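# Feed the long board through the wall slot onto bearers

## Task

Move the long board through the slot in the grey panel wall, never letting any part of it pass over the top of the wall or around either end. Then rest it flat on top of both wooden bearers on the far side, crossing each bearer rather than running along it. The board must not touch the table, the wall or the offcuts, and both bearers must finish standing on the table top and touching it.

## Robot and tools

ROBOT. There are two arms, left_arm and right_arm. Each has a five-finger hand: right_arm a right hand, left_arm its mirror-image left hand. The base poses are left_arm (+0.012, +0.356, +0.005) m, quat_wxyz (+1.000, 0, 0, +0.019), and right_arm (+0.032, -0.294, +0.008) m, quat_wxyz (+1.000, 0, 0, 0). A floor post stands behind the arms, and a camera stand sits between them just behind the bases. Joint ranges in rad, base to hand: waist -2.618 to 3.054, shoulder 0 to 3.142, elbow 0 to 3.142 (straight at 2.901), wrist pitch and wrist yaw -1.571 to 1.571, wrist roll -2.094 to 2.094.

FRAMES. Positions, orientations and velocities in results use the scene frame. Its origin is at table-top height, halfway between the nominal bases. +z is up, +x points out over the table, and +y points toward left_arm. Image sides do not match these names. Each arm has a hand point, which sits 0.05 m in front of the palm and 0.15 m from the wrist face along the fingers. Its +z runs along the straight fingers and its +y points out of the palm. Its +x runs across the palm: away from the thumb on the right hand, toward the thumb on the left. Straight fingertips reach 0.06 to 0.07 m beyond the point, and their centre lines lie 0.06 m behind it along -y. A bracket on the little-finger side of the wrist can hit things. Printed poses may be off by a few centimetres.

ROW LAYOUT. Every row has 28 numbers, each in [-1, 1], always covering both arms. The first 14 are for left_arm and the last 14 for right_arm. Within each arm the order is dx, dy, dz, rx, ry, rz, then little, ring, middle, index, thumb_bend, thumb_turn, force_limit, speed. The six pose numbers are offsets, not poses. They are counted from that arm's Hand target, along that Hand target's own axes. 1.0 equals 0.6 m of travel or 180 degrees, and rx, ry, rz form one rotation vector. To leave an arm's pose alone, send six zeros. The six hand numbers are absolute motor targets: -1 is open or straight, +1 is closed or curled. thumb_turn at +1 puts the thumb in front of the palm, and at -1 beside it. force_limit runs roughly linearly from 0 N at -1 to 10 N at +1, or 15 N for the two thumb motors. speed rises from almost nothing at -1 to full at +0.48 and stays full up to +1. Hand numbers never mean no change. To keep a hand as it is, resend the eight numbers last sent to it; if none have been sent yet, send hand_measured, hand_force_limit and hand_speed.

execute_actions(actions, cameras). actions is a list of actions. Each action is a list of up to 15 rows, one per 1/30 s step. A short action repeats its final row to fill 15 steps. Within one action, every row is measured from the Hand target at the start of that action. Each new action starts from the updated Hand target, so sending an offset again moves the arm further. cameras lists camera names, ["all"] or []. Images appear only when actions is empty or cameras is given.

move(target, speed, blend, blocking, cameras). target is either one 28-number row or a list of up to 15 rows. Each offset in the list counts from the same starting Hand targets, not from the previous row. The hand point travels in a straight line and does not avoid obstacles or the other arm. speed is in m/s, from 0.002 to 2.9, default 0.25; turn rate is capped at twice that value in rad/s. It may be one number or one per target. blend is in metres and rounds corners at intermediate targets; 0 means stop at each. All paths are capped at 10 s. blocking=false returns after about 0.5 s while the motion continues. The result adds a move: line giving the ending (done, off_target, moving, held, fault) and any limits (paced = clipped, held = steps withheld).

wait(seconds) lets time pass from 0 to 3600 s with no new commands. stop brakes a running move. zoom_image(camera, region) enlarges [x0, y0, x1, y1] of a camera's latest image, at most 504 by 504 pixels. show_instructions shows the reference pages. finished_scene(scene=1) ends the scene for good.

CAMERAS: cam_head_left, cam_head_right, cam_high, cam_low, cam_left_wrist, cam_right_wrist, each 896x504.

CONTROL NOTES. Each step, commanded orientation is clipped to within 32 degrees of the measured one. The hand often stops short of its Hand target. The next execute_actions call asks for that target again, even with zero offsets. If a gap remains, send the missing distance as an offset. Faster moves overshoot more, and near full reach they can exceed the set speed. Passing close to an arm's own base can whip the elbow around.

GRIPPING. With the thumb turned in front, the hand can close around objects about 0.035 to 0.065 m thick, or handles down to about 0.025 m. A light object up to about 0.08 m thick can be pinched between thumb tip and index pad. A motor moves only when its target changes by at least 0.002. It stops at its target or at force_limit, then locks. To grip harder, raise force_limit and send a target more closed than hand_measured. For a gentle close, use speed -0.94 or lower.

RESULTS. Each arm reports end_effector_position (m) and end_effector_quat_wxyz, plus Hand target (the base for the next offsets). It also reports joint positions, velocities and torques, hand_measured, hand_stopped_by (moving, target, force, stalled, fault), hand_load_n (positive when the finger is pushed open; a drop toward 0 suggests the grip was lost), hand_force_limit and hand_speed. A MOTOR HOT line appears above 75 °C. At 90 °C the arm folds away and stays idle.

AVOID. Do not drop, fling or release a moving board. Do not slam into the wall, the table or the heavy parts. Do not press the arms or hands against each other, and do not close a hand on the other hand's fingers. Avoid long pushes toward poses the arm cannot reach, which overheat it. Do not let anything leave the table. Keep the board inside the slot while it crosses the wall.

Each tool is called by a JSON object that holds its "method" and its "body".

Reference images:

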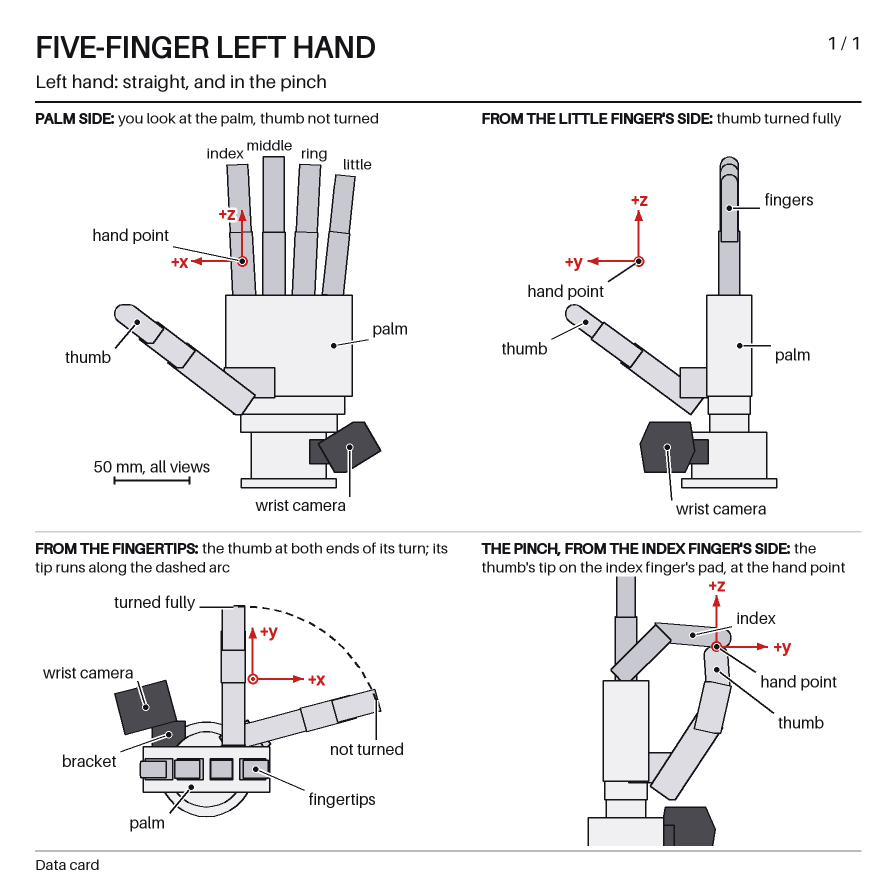

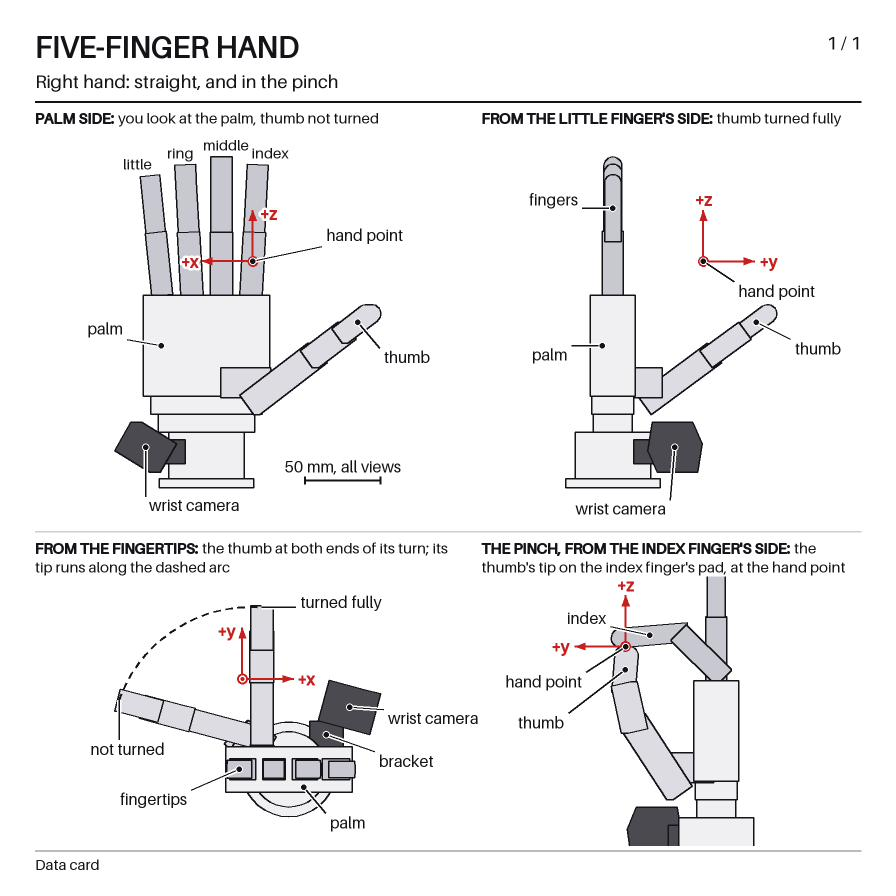

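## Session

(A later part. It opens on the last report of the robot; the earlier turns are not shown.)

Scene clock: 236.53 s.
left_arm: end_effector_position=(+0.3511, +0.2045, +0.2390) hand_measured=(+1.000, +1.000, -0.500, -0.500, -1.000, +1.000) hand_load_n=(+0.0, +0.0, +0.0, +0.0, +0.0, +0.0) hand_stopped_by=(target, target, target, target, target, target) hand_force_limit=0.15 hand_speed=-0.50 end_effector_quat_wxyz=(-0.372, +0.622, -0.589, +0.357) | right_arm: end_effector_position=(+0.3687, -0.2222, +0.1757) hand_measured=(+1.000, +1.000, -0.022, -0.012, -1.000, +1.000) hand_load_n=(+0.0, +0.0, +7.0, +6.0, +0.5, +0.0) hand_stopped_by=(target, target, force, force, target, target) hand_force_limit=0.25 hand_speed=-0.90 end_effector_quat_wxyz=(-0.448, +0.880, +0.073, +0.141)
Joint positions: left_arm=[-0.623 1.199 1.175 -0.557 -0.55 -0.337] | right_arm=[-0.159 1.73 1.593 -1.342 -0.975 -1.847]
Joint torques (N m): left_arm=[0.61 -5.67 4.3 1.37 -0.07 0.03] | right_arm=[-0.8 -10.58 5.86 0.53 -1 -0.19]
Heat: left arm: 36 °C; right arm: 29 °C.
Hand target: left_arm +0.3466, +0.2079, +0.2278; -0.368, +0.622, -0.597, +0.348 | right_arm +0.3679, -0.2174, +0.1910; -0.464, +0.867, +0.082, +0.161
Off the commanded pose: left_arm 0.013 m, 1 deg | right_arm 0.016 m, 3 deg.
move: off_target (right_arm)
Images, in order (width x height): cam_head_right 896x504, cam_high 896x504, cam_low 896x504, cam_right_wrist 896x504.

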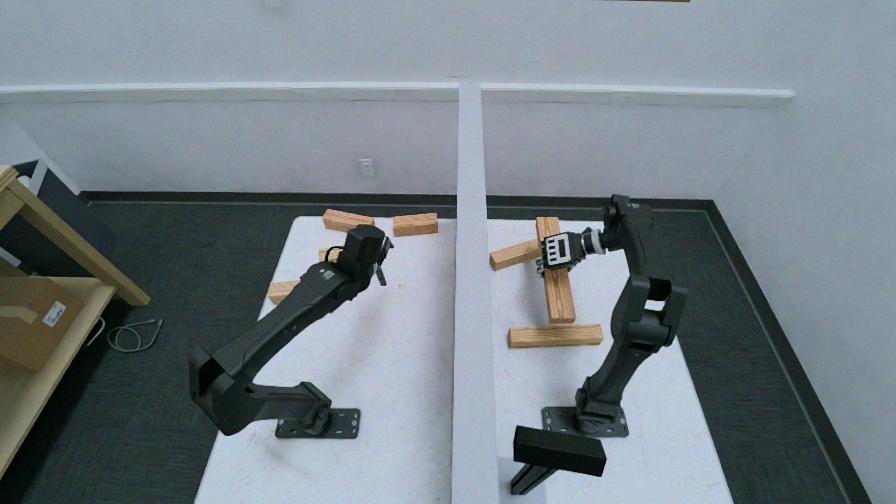

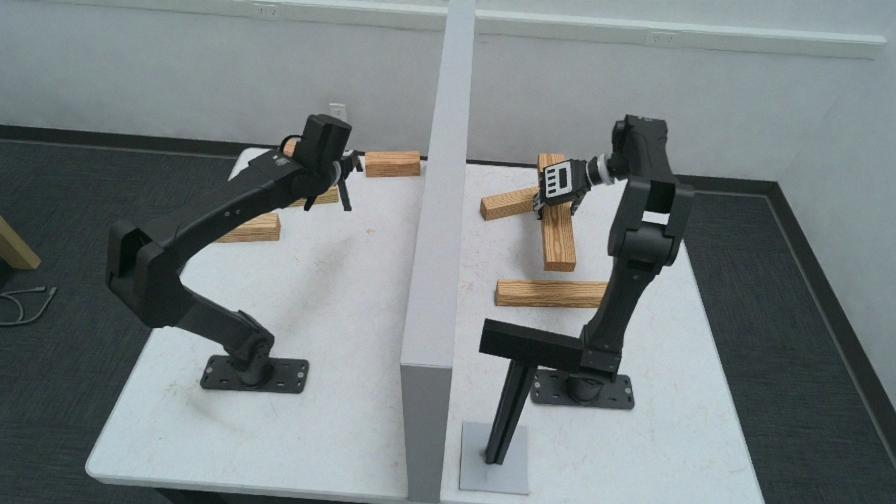

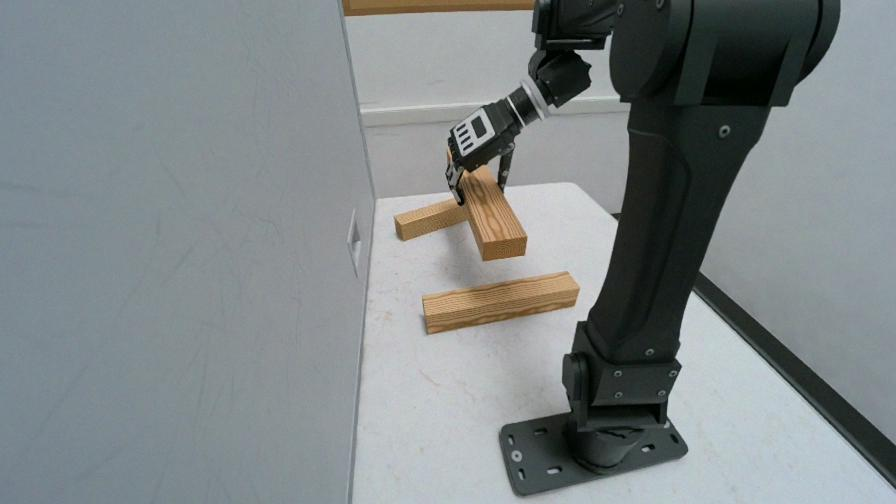

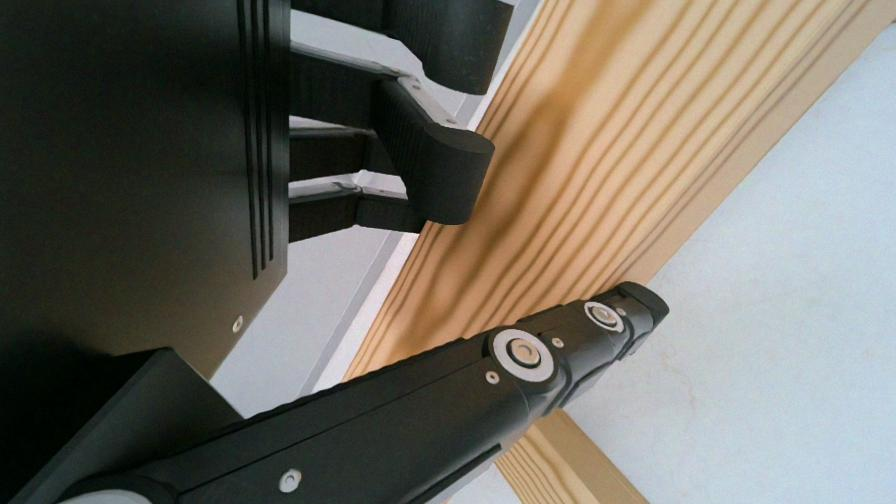

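{"method": "move", "body": {"target": [0,0,0,0,0,0,1,1,-0.5,-0.5,-1,1,0.15,-0.5, 0.0083,-0.0783,0.1238,-0.0003,-0.0231,0.0346,1,1,0.32,0.32,-1,1,0.25,-0.9], "speed": 0.08, "cameras": ["cam_head_right","cam_low","cam_high","cam_right_wrist"]}}

{"method": "zoom_image", "body": {"camera": "cam_head_right", "region": [480, 200, 620, 350]}}

{"method": "zoom_image", "body": {"camera": "cam_low", "region": [380, 150, 520, 290]}}

Scene clock: 245.63 s.
left_arm: end_effector_position=(+0.3511, +0.2045, +0.2390) hand_measured=(+1.000, +1.000, -0.500, -0.500, -1.000, +1.000) hand_load_n=(+0.0, +0.5, +0.0, +0.0, +0.0, +0.0) hand_stopped_by=(target, target, target, target, target, target) hand_force_limit=0.15 hand_speed=-0.50 end_effector_quat_wxyz=(-0.372, +0.622, -0.589, +0.357) | right_arm: end_effector_position=(+0.3673, -0.1372, +0.1789) hand_measured=(+1.000, +1.000, -0.022, -0.012, -1.000, +1.000) hand_load_n=(+0.0, +0.0, +7.0, +6.0, +0.5, -0.5) hand_stopped_by=(target, target, force, force, target, target) hand_force_limit=0.25 hand_speed=-0.90 end_effector_quat_wxyz=(-0.455, +0.886, +0.035, +0.084)
Joint positions: left_arm=[-0.623 1.199 1.175 -0.557 -0.55 -0.337] | right_arm=[0.098 1.73 1.593 -1.105 -0.923 -1.388]
Joint torques (N m): left_arm=[0.57 -5.64 4.36 1.39 -0.09 0.04] | right_arm=[0.8 -9.29 7.45 1.19 -0.76 0.01]
Heat: left arm: 36 °C; right arm: 30 °C.
Hand target: left_arm +0.3466, +0.2079, +0.2278; -0.368, +0.622, -0.597, +0.348 | right_arm +0.3740, -0.1295, +0.1908; -0.468, +0.876, +0.051, +0.104
Off the commanded pose: left_arm 0.013 m, 1 deg | right_arm 0.016 m, 3 deg.
move: off_target (right_arm)
Images, in order (width x height): cam_head_right 896x504, cam_high 896x504, cam_low 896x504, cam_right_wrist 896x504.

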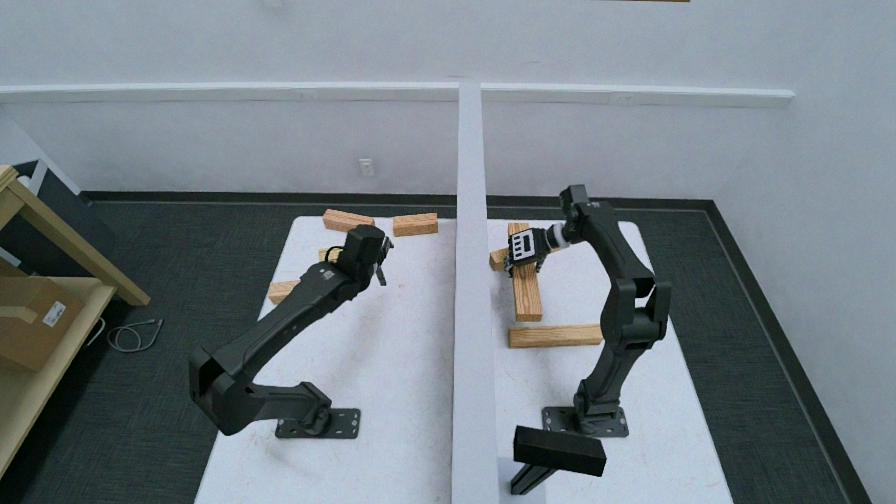

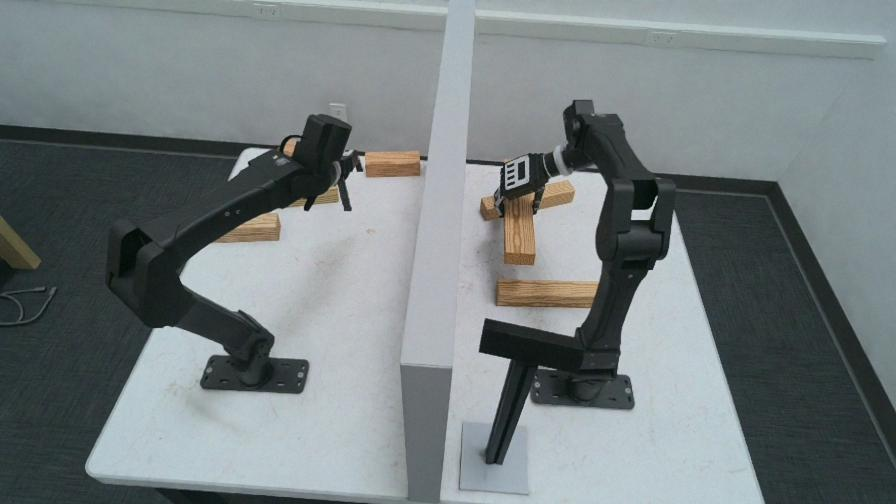

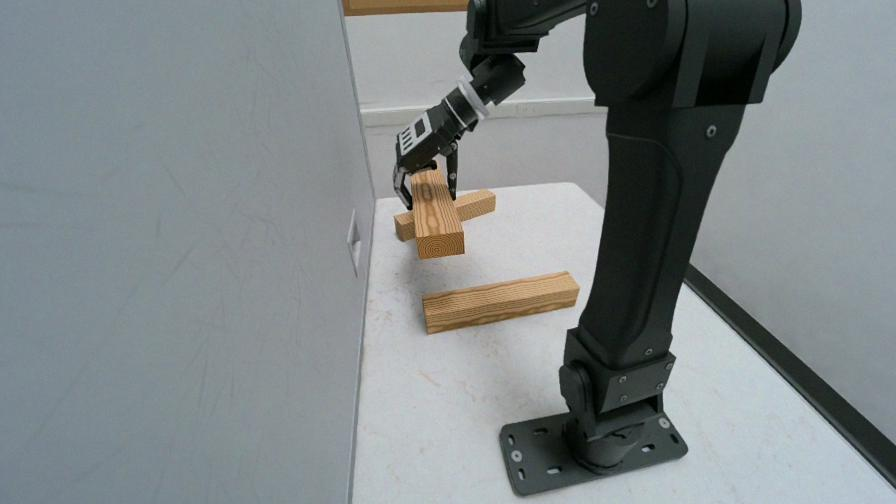

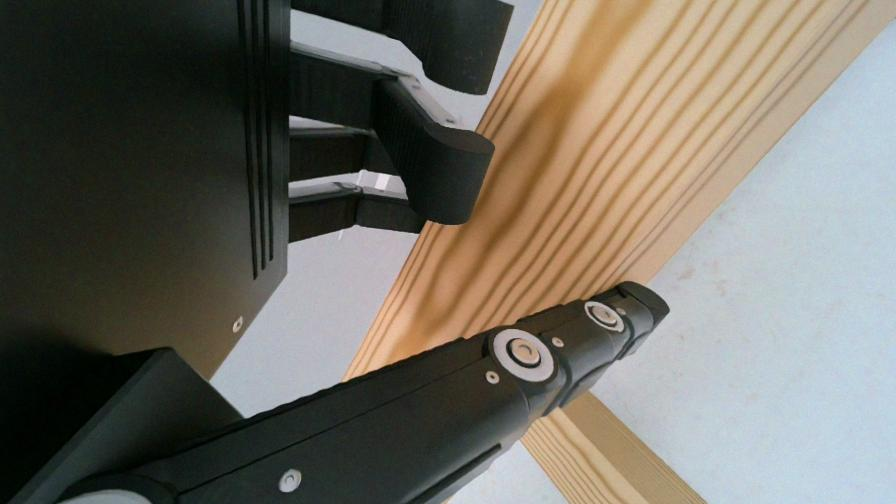

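Scaled by 3.360 from the camera's image (finer frame: 1280x720).

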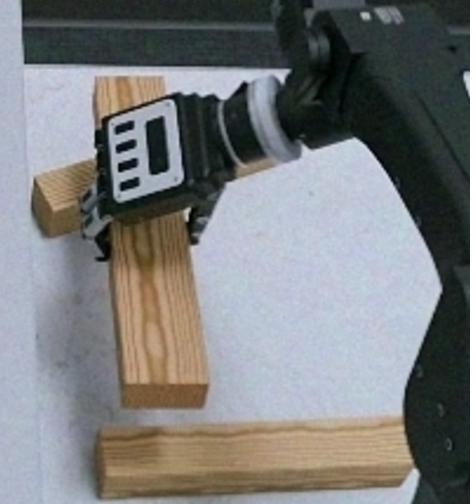

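Scaled by 3.600 from the camera's image (finer frame: 1280x720).

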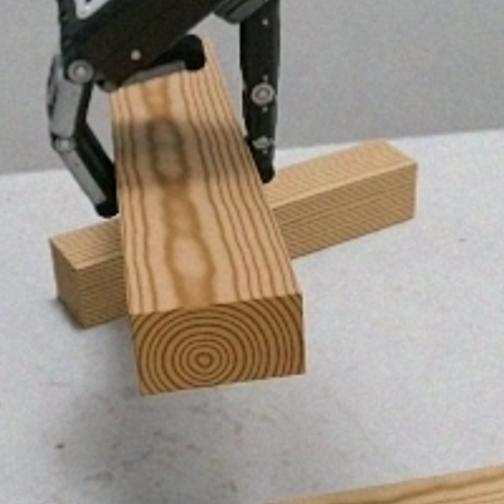

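{"method": "zoom_image", "body": {"camera": "cam_head_right", "region": [495, 210, 545, 240]}}

{"method": "zoom_image", "body": {"camera": "cam_head_right", "region": [505, 300, 555, 330]}}

{"method": "zoom_image", "body": {"camera": "cam_low", "region": [380, 150, 480, 210]}}

{"method": "zoom_image", "body": {"camera": "cam_low", "region": [400, 220, 480, 270]}}

Scaled by 10.080 from the camera's image (finer frame: 1280x720).

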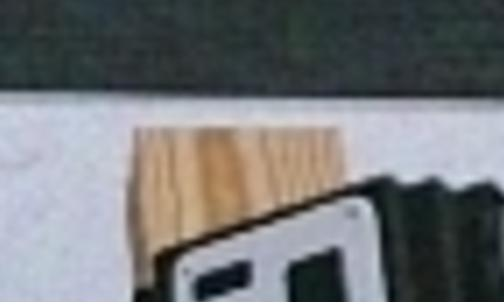

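Scaled by 10.080 from the camera's image (finer frame: 1280x720).

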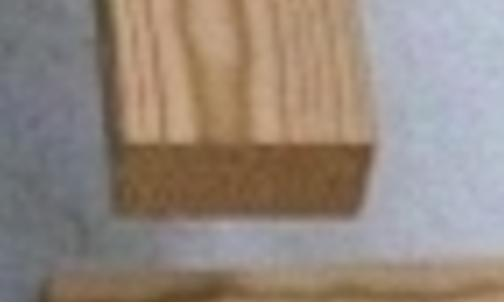

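Scaled by 5.040 from the camera's image (finer frame: 1280x720).

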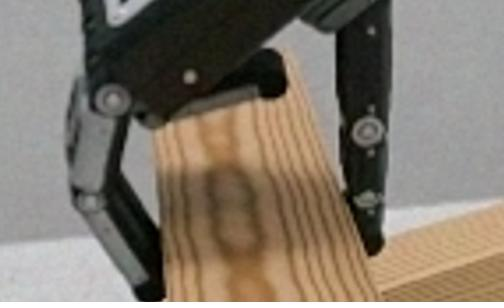

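Scaled by 6.300 from the camera's image (finer frame: 1280x720).

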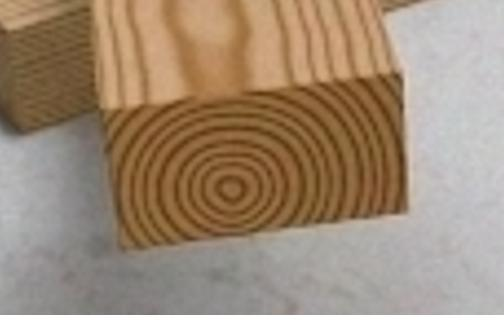

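{"method": "move", "body": {"target": [0,0,0,0,0,0,1,1,-0.5,-0.5,-1,1,0.15,-0.5, -0.0268,0.0944,0.063,0.0001,0.0093,-0.0138,1,1,0.32,0.32,-1,1,0.25,-0.9], "speed": 0.05, "cameras": ["cam_head_right","cam_low","cam_high","cam_right_wrist"]}}

{"method": "zoom_image", "body": {"camera": "cam_head_right", "region": [480, 210, 620, 360]}}

{"method": "zoom_image", "body": {"camera": "cam_low", "region": [380, 160, 600, 340]}}

{"method": "zoom_image", "body": {"camera": "cam_high", "region": [470, 140, 620, 320]}}

Scene clock: 251.10 s.
left_arm: end_effector_position=(+0.3511, +0.2045, +0.2390) hand_measured=(+1.000, +1.000, -0.500, -0.500, -1.000, +1.000) hand_load_n=(+0.0, +0.0, -0.5, +0.0, +0.0, +0.0) hand_stopped_by=(target, target, target, target, target, target) hand_force_limit=0.15 hand_speed=-0.50 end_effector_quat_wxyz=(-0.372, +0.622, -0.589, +0.357) | right_arm: end_effector_position=(+0.3694, -0.1369, +0.1039) hand_measured=(+1.000, +1.000, -0.022, -0.012, -1.000, +1.000) hand_load_n=(+0.0, +0.0, +7.0, +6.0, +0.5, +0.0) hand_stopped_by=(target, target, force, force, target, target) hand_force_limit=0.25 hand_speed=-0.90 end_effector_quat_wxyz=(-0.454, +0.884, +0.044, +0.100)
Joint positions: left_arm=[-0.623 1.199 1.175 -0.557 -0.55 -0.337] | right_arm=[0.101 1.72 1.28 -0.764 -0.917 -1.387]
Joint torques (N m): left_arm=[0.59 -5.67 4.37 1.39 -0.08 0.05] | right_arm=[0.77 -11.64 5.76 1.27 -0.75 0]
Heat: left arm: 36 °C; right arm: 30 °C.
Hand target: left_arm +0.3466, +0.2079, +0.2278; -0.368, +0.622, -0.597, +0.348 | right_arm +0.3741, -0.1296, +0.1209; -0.467, +0.873, +0.064, +0.127
Off the commanded pose: left_arm 0.013 m, 1 deg | right_arm 0.019 m, 4 deg.
move: off_target (right_arm)
Images, in order (width x height): cam_head_right 896x504, cam_high 896x504, cam_low 896x504, cam_right_wrist 896x504.

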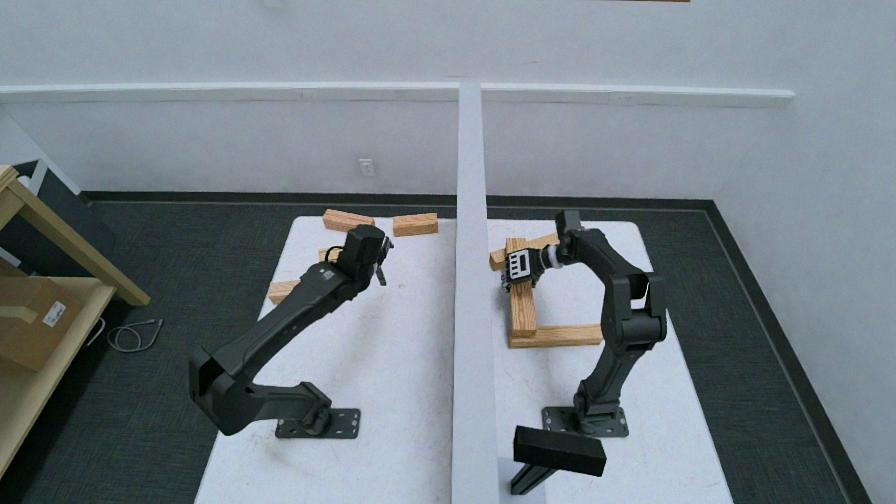

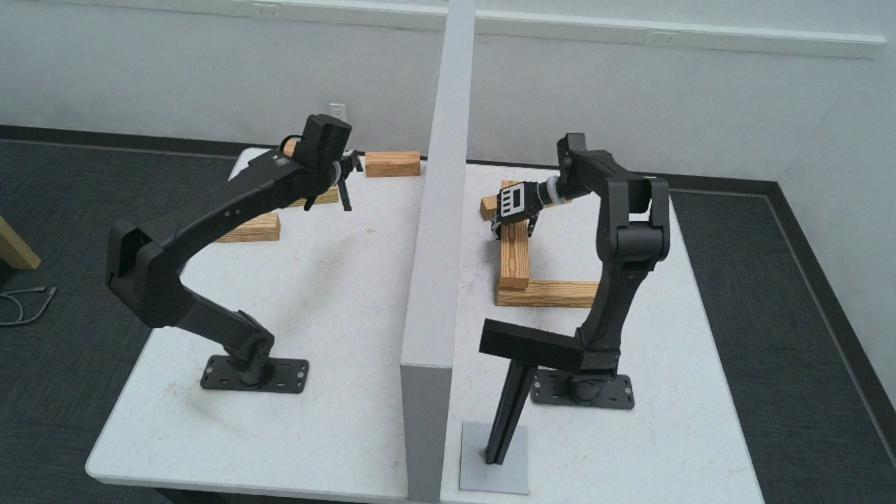

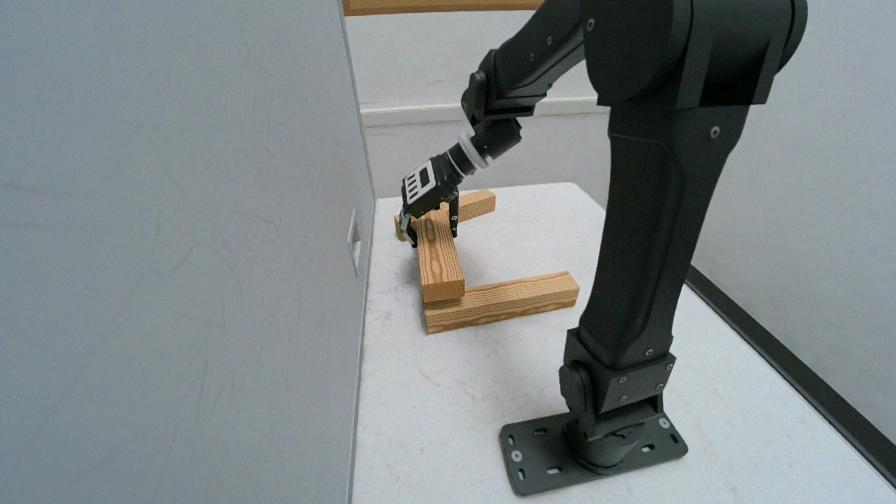

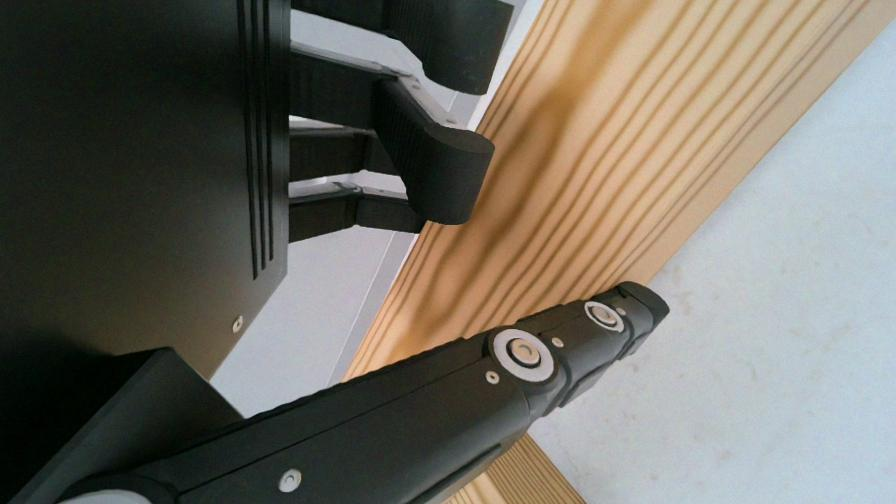

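Scaled by 3.360 from the camera's image (finer frame: 1280x720).

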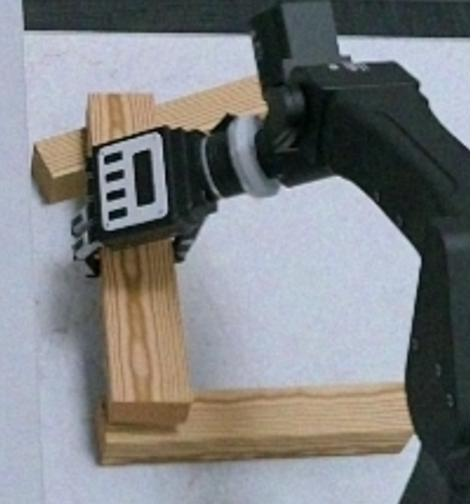

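Scaled by 2.291 from the camera's image (finer frame: 1280x720).

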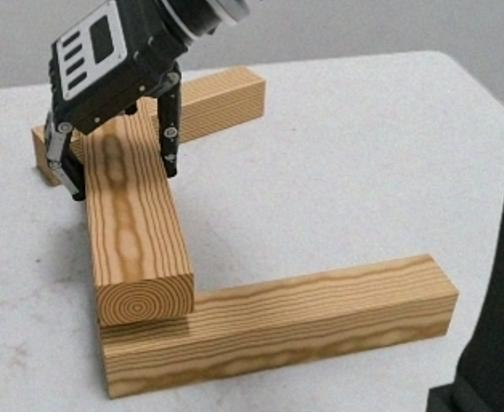

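Scaled by 2.800 from the camera's image (finer frame: 1280x720).

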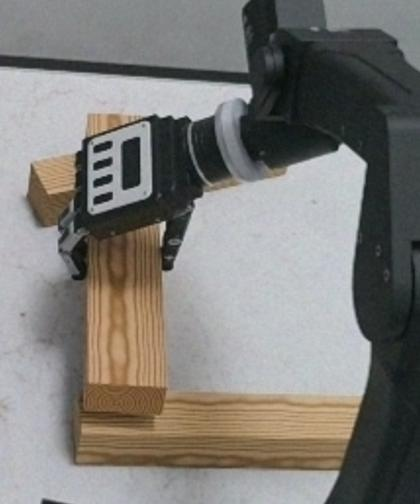

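{"method": "move", "body": {"target": [0,0,0,0,0,0,1,1,-0.5,-0.5,-1,1,0.15,-0.5, 0.0065,0.0160,0.0107,0,0,0,1,1,0.32,0.32,-1,1,0.25,-0.9], "speed": 0.03, "cameras": ["cam_head_right","cam_low","cam_high"]}}

{"method": "zoom_image", "body": {"camera": "cam_low", "region": [380, 160, 600, 340]}}

{"method": "zoom_image", "body": {"camera": "cam_head_right", "region": [480, 210, 620, 360]}}

Scene clock: 254.73 s.
left_arm: end_effector_position=(+0.3511, +0.2045, +0.2390) hand_measured=(+1.000, +1.000, -0.500, -0.500, -1.000, +1.000) hand_load_n=(+0.5, +0.0, +0.0, +0.0, +0.0, +0.0) hand_stopped_by=(target, target, target, target, target, target) hand_force_limit=0.15 hand_speed=-0.50 end_effector_quat_wxyz=(-0.372, +0.622, -0.589, +0.357) | right_arm: end_effector_position=(+0.3767, -0.1362, +0.1055) hand_measured=(+1.000, +1.000, -0.022, -0.012, -1.000, +1.000) hand_load_n=(+0.0, +0.0, +7.5, +6.0, +1.0, -0.5) hand_stopped_by=(target, target, force, force, target, target) hand_force_limit=0.25 hand_speed=-0.90 end_effector_quat_wxyz=(-0.454, +0.882, +0.051, +0.114)
Joint positions: left_arm=[-0.623 1.199 1.175 -0.557 -0.55 -0.337] | right_arm=[0.101 1.72 1.28 -0.733 -0.917 -1.387]
Joint torques (N m): left_arm=[0.58 -5.67 4.34 1.38 -0.08 0.05] | right_arm=[0.57 -8.87 5.64 1.35 -0.75 -0.03]
Heat: left arm: 36 °C; right arm: 30 °C.
Hand target: left_arm +0.3466, +0.2079, +0.2278; -0.368, +0.622, -0.597, +0.348 | right_arm +0.3811, -0.1296, +0.1109; -0.467, +0.873, +0.064, +0.127
Off the commanded pose: left_arm 0.013 m, 1 deg | right_arm 0.010 m, 3 deg.
move: off_target (right_arm)
Images, in order (width x height): cam_head_right 896x504, cam_high 896x504, cam_low 896x504.

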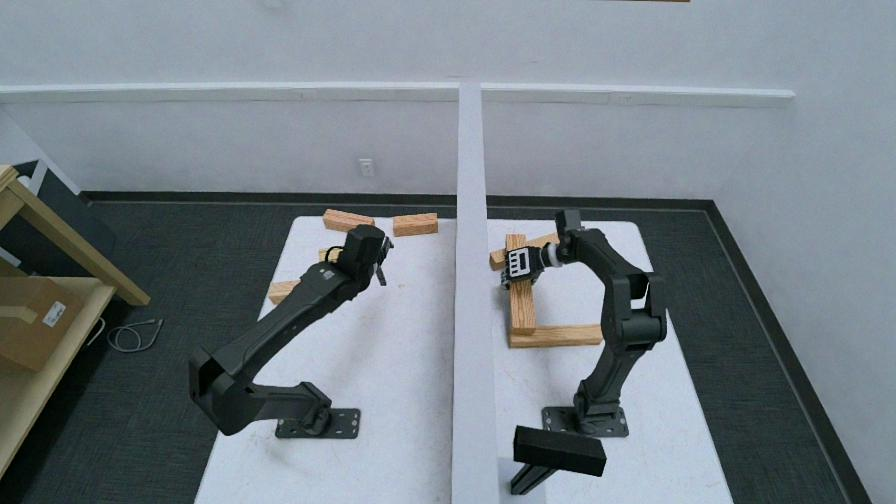

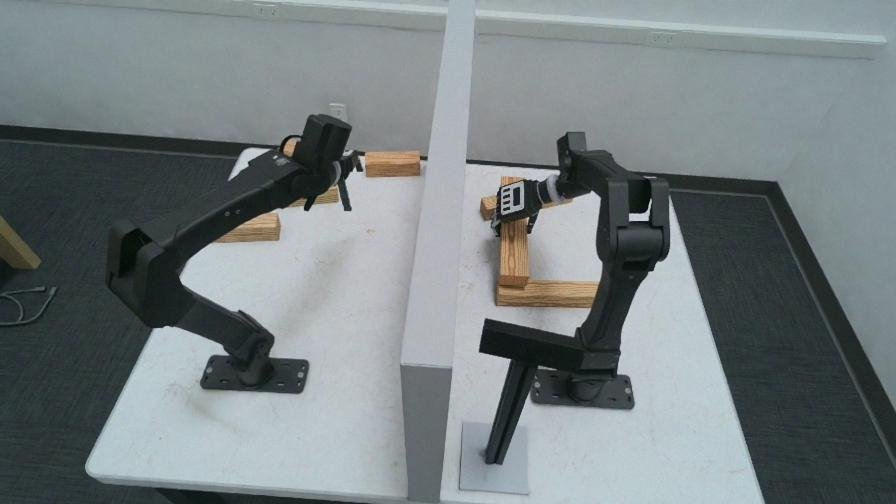

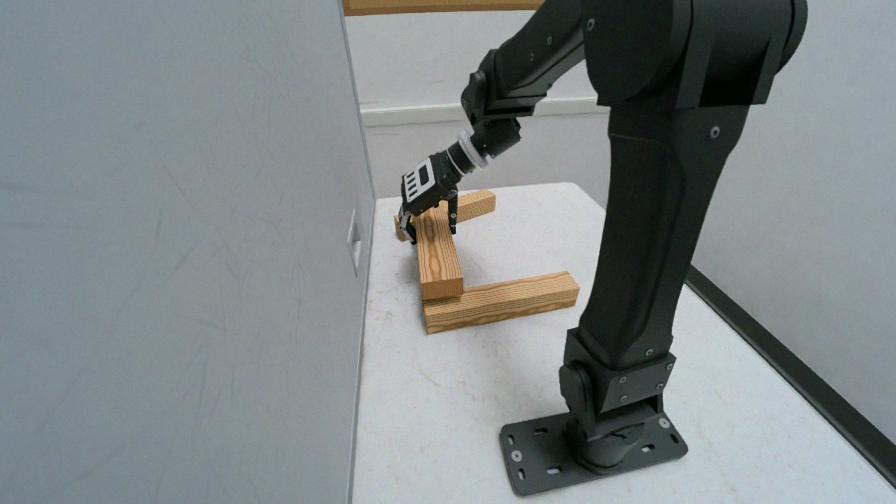

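Scaled by 2.291 from the camera's image (finer frame: 1280x720).

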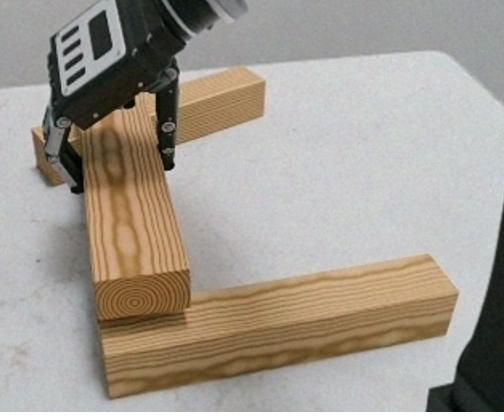

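Scaled by 3.360 from the camera's image (finer frame: 1280x720).

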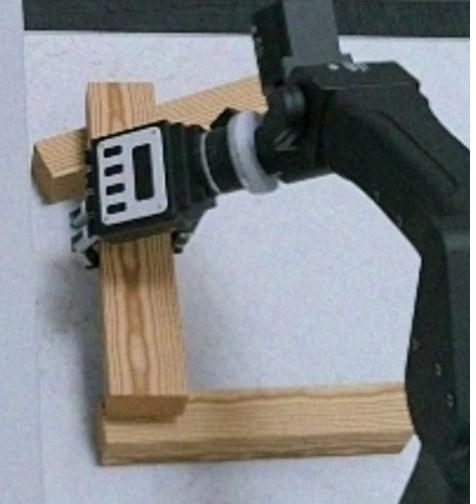

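{"method": "move", "body": {"target": [0,0,0,0,0,0,1,1,-0.5,-0.5,-1,1,0.15,-0.5, -0.0103,0.0293,0.0195,-0.0001,-0.0062,0.0092,1,1,0.32,0.32,-1,1,0.25,-0.9], "speed": 0.03, "cameras": ["cam_head_right","cam_low","cam_high"]}}

{"method": "zoom_image", "body": {"camera": "cam_low", "region": [380, 160, 600, 340]}}

{"method": "zoom_image", "body": {"camera": "cam_head_right", "region": [480, 210, 620, 360]}}

Scene clock: 256.63 s.
left_arm: end_effector_position=(+0.3511, +0.2045, +0.2390) hand_measured=(+1.000, +1.000, -0.500, -0.500, -1.000, +1.000) hand_load_n=(+0.0, +0.0, +0.0, +0.0, +0.0, +0.0) hand_stopped_by=(target, target, target, target, target, target) hand_force_limit=0.15 hand_speed=-0.50 end_effector_quat_wxyz=(-0.372, +0.622, -0.589, +0.357) | right_arm: end_effector_position=(+0.3781, -0.1357, +0.0916) hand_measured=(+1.000, +1.000, -0.022, -0.012, -1.000, +1.000) hand_load_n=(+0.0, +0.0, +7.0, +6.5, +1.0, +0.0) hand_stopped_by=(target, target, force, force, target, target) hand_force_limit=0.25 hand_speed=-0.90 end_effector_quat_wxyz=(-0.455, +0.882, +0.049, +0.110)
Joint positions: left_arm=[-0.623 1.199 1.175 -0.557 -0.55 -0.337] | right_arm=[0.101 1.745 1.253 -0.69 -0.919 -1.387]
Joint torques (N m): left_arm=[0.57 -5.67 4.36 1.38 -0.08 0.02] | right_arm=[0.39 -7.15 5.45 1.31 -0.77 -0.02]
Heat: left arm: 36 °C; right arm: 30 °C.
Hand target: left_arm +0.3466, +0.2079, +0.2278; -0.368, +0.622, -0.597, +0.348 | right_arm +0.3810, -0.1296, +0.0888; -0.468, +0.875, +0.055, +0.112
Off the commanded pose: left_arm 0.013 m, 1 deg | right_arm 0.007 m, 2 deg.
move: done
Images, in order (width x height): cam_head_right 896x504, cam_high 896x504, cam_low 896x504.

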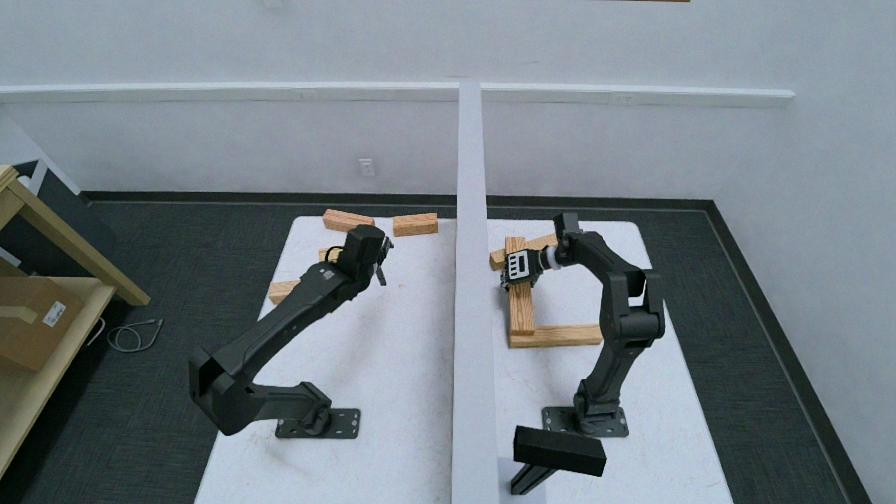

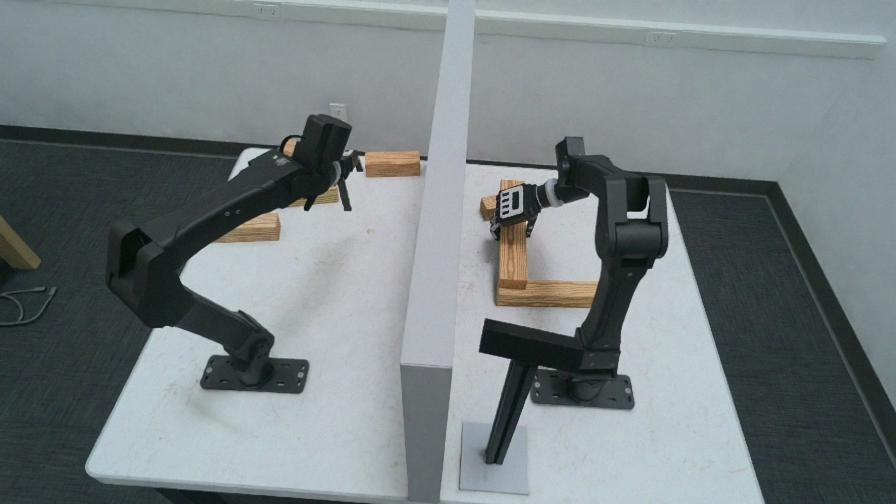

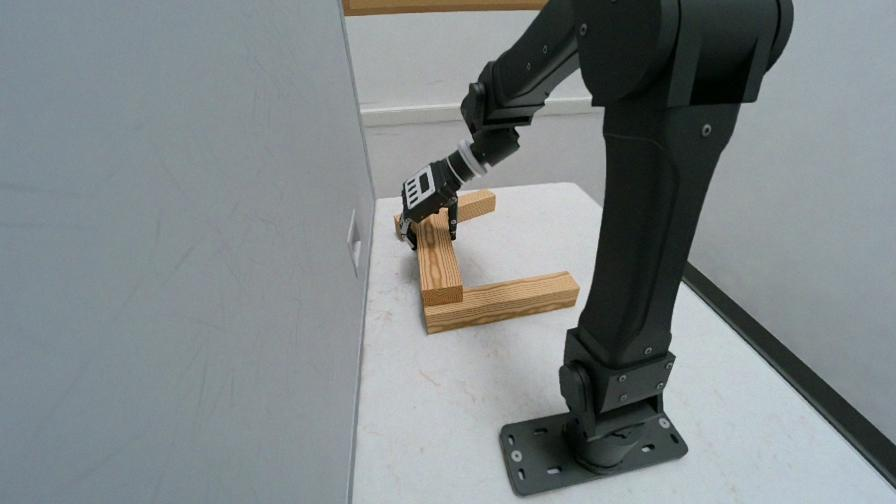

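Scaled by 2.291 from the camera's image (finer frame: 1280x720).

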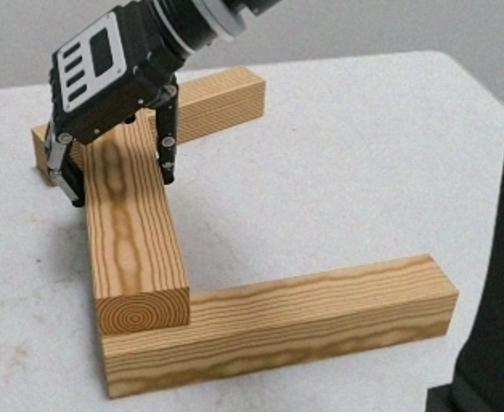

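Scaled by 3.360 from the camera's image (finer frame: 1280x720).

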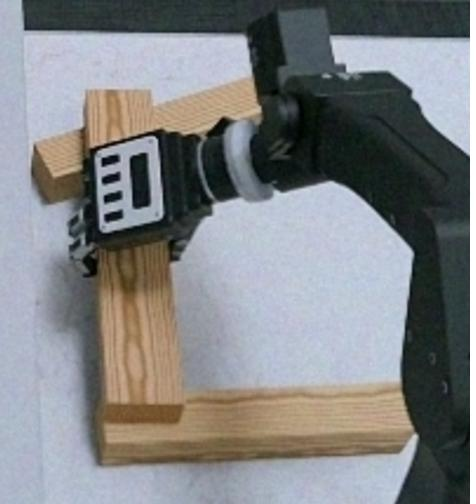

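{"method": "zoom_image", "body": {"camera": "cam_low", "region": [410, 270, 480, 340]}}

{"method": "zoom_image", "body": {"camera": "cam_low", "region": [380, 190, 480, 250]}}

{"method": "zoom_image", "body": {"camera": "cam_high", "region": [480, 260, 550, 315]}}

{"method": "zoom_image", "body": {"camera": "cam_high", "region": [470, 170, 540, 225]}}

Scaled by 7.200 from the camera's image (finer frame: 1280x720).

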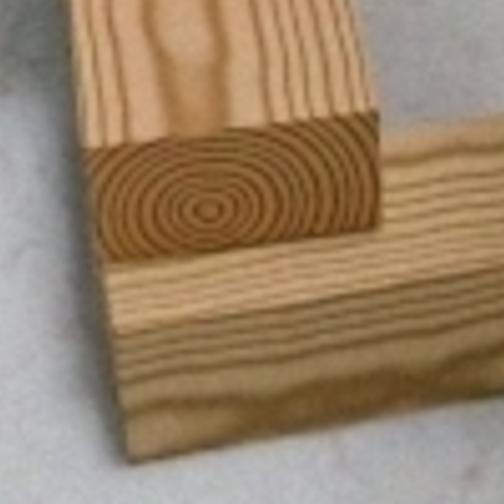

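Scaled by 5.040 from the camera's image (finer frame: 1280x720).

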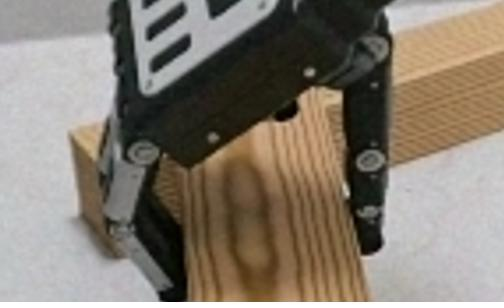

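Scaled by 7.200 from the camera's image (finer frame: 1280x720).

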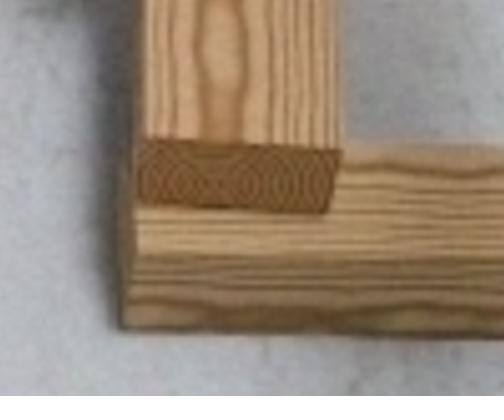

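Scaled by 7.200 from the camera's image (finer frame: 1280x720).

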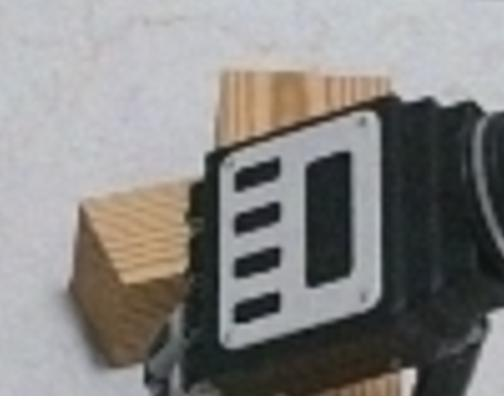

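{"method": "zoom_image", "body": {"camera": "cam_head_right", "region": [500, 310, 560, 355]}}

{"method": "zoom_image", "body": {"camera": "cam_head_left", "region": [500, 300, 570, 355]}}

{"method": "zoom_image", "body": {"camera": "cam_head_right", "region": [485, 225, 545, 275]}}

Scaled by 8.400 from the camera's image (finer frame: 1280x720).

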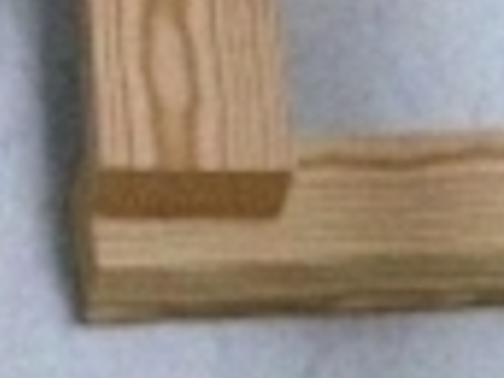

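This scene's latest camera images include none from cam_head_left. They are from: cam_head_right, cam_high, cam_low. cam_head_left's image comes with the result of a call that names it in "cameras".

Scaled by 8.400 from the camera's image (finer frame: 1280x720).

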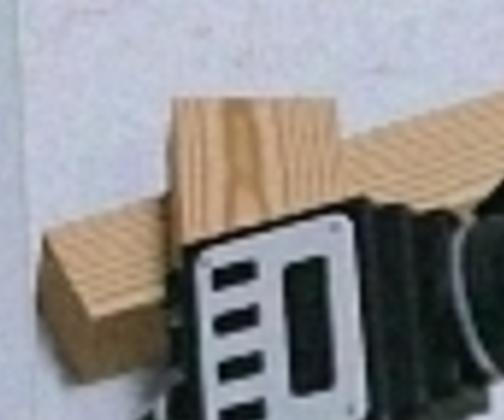

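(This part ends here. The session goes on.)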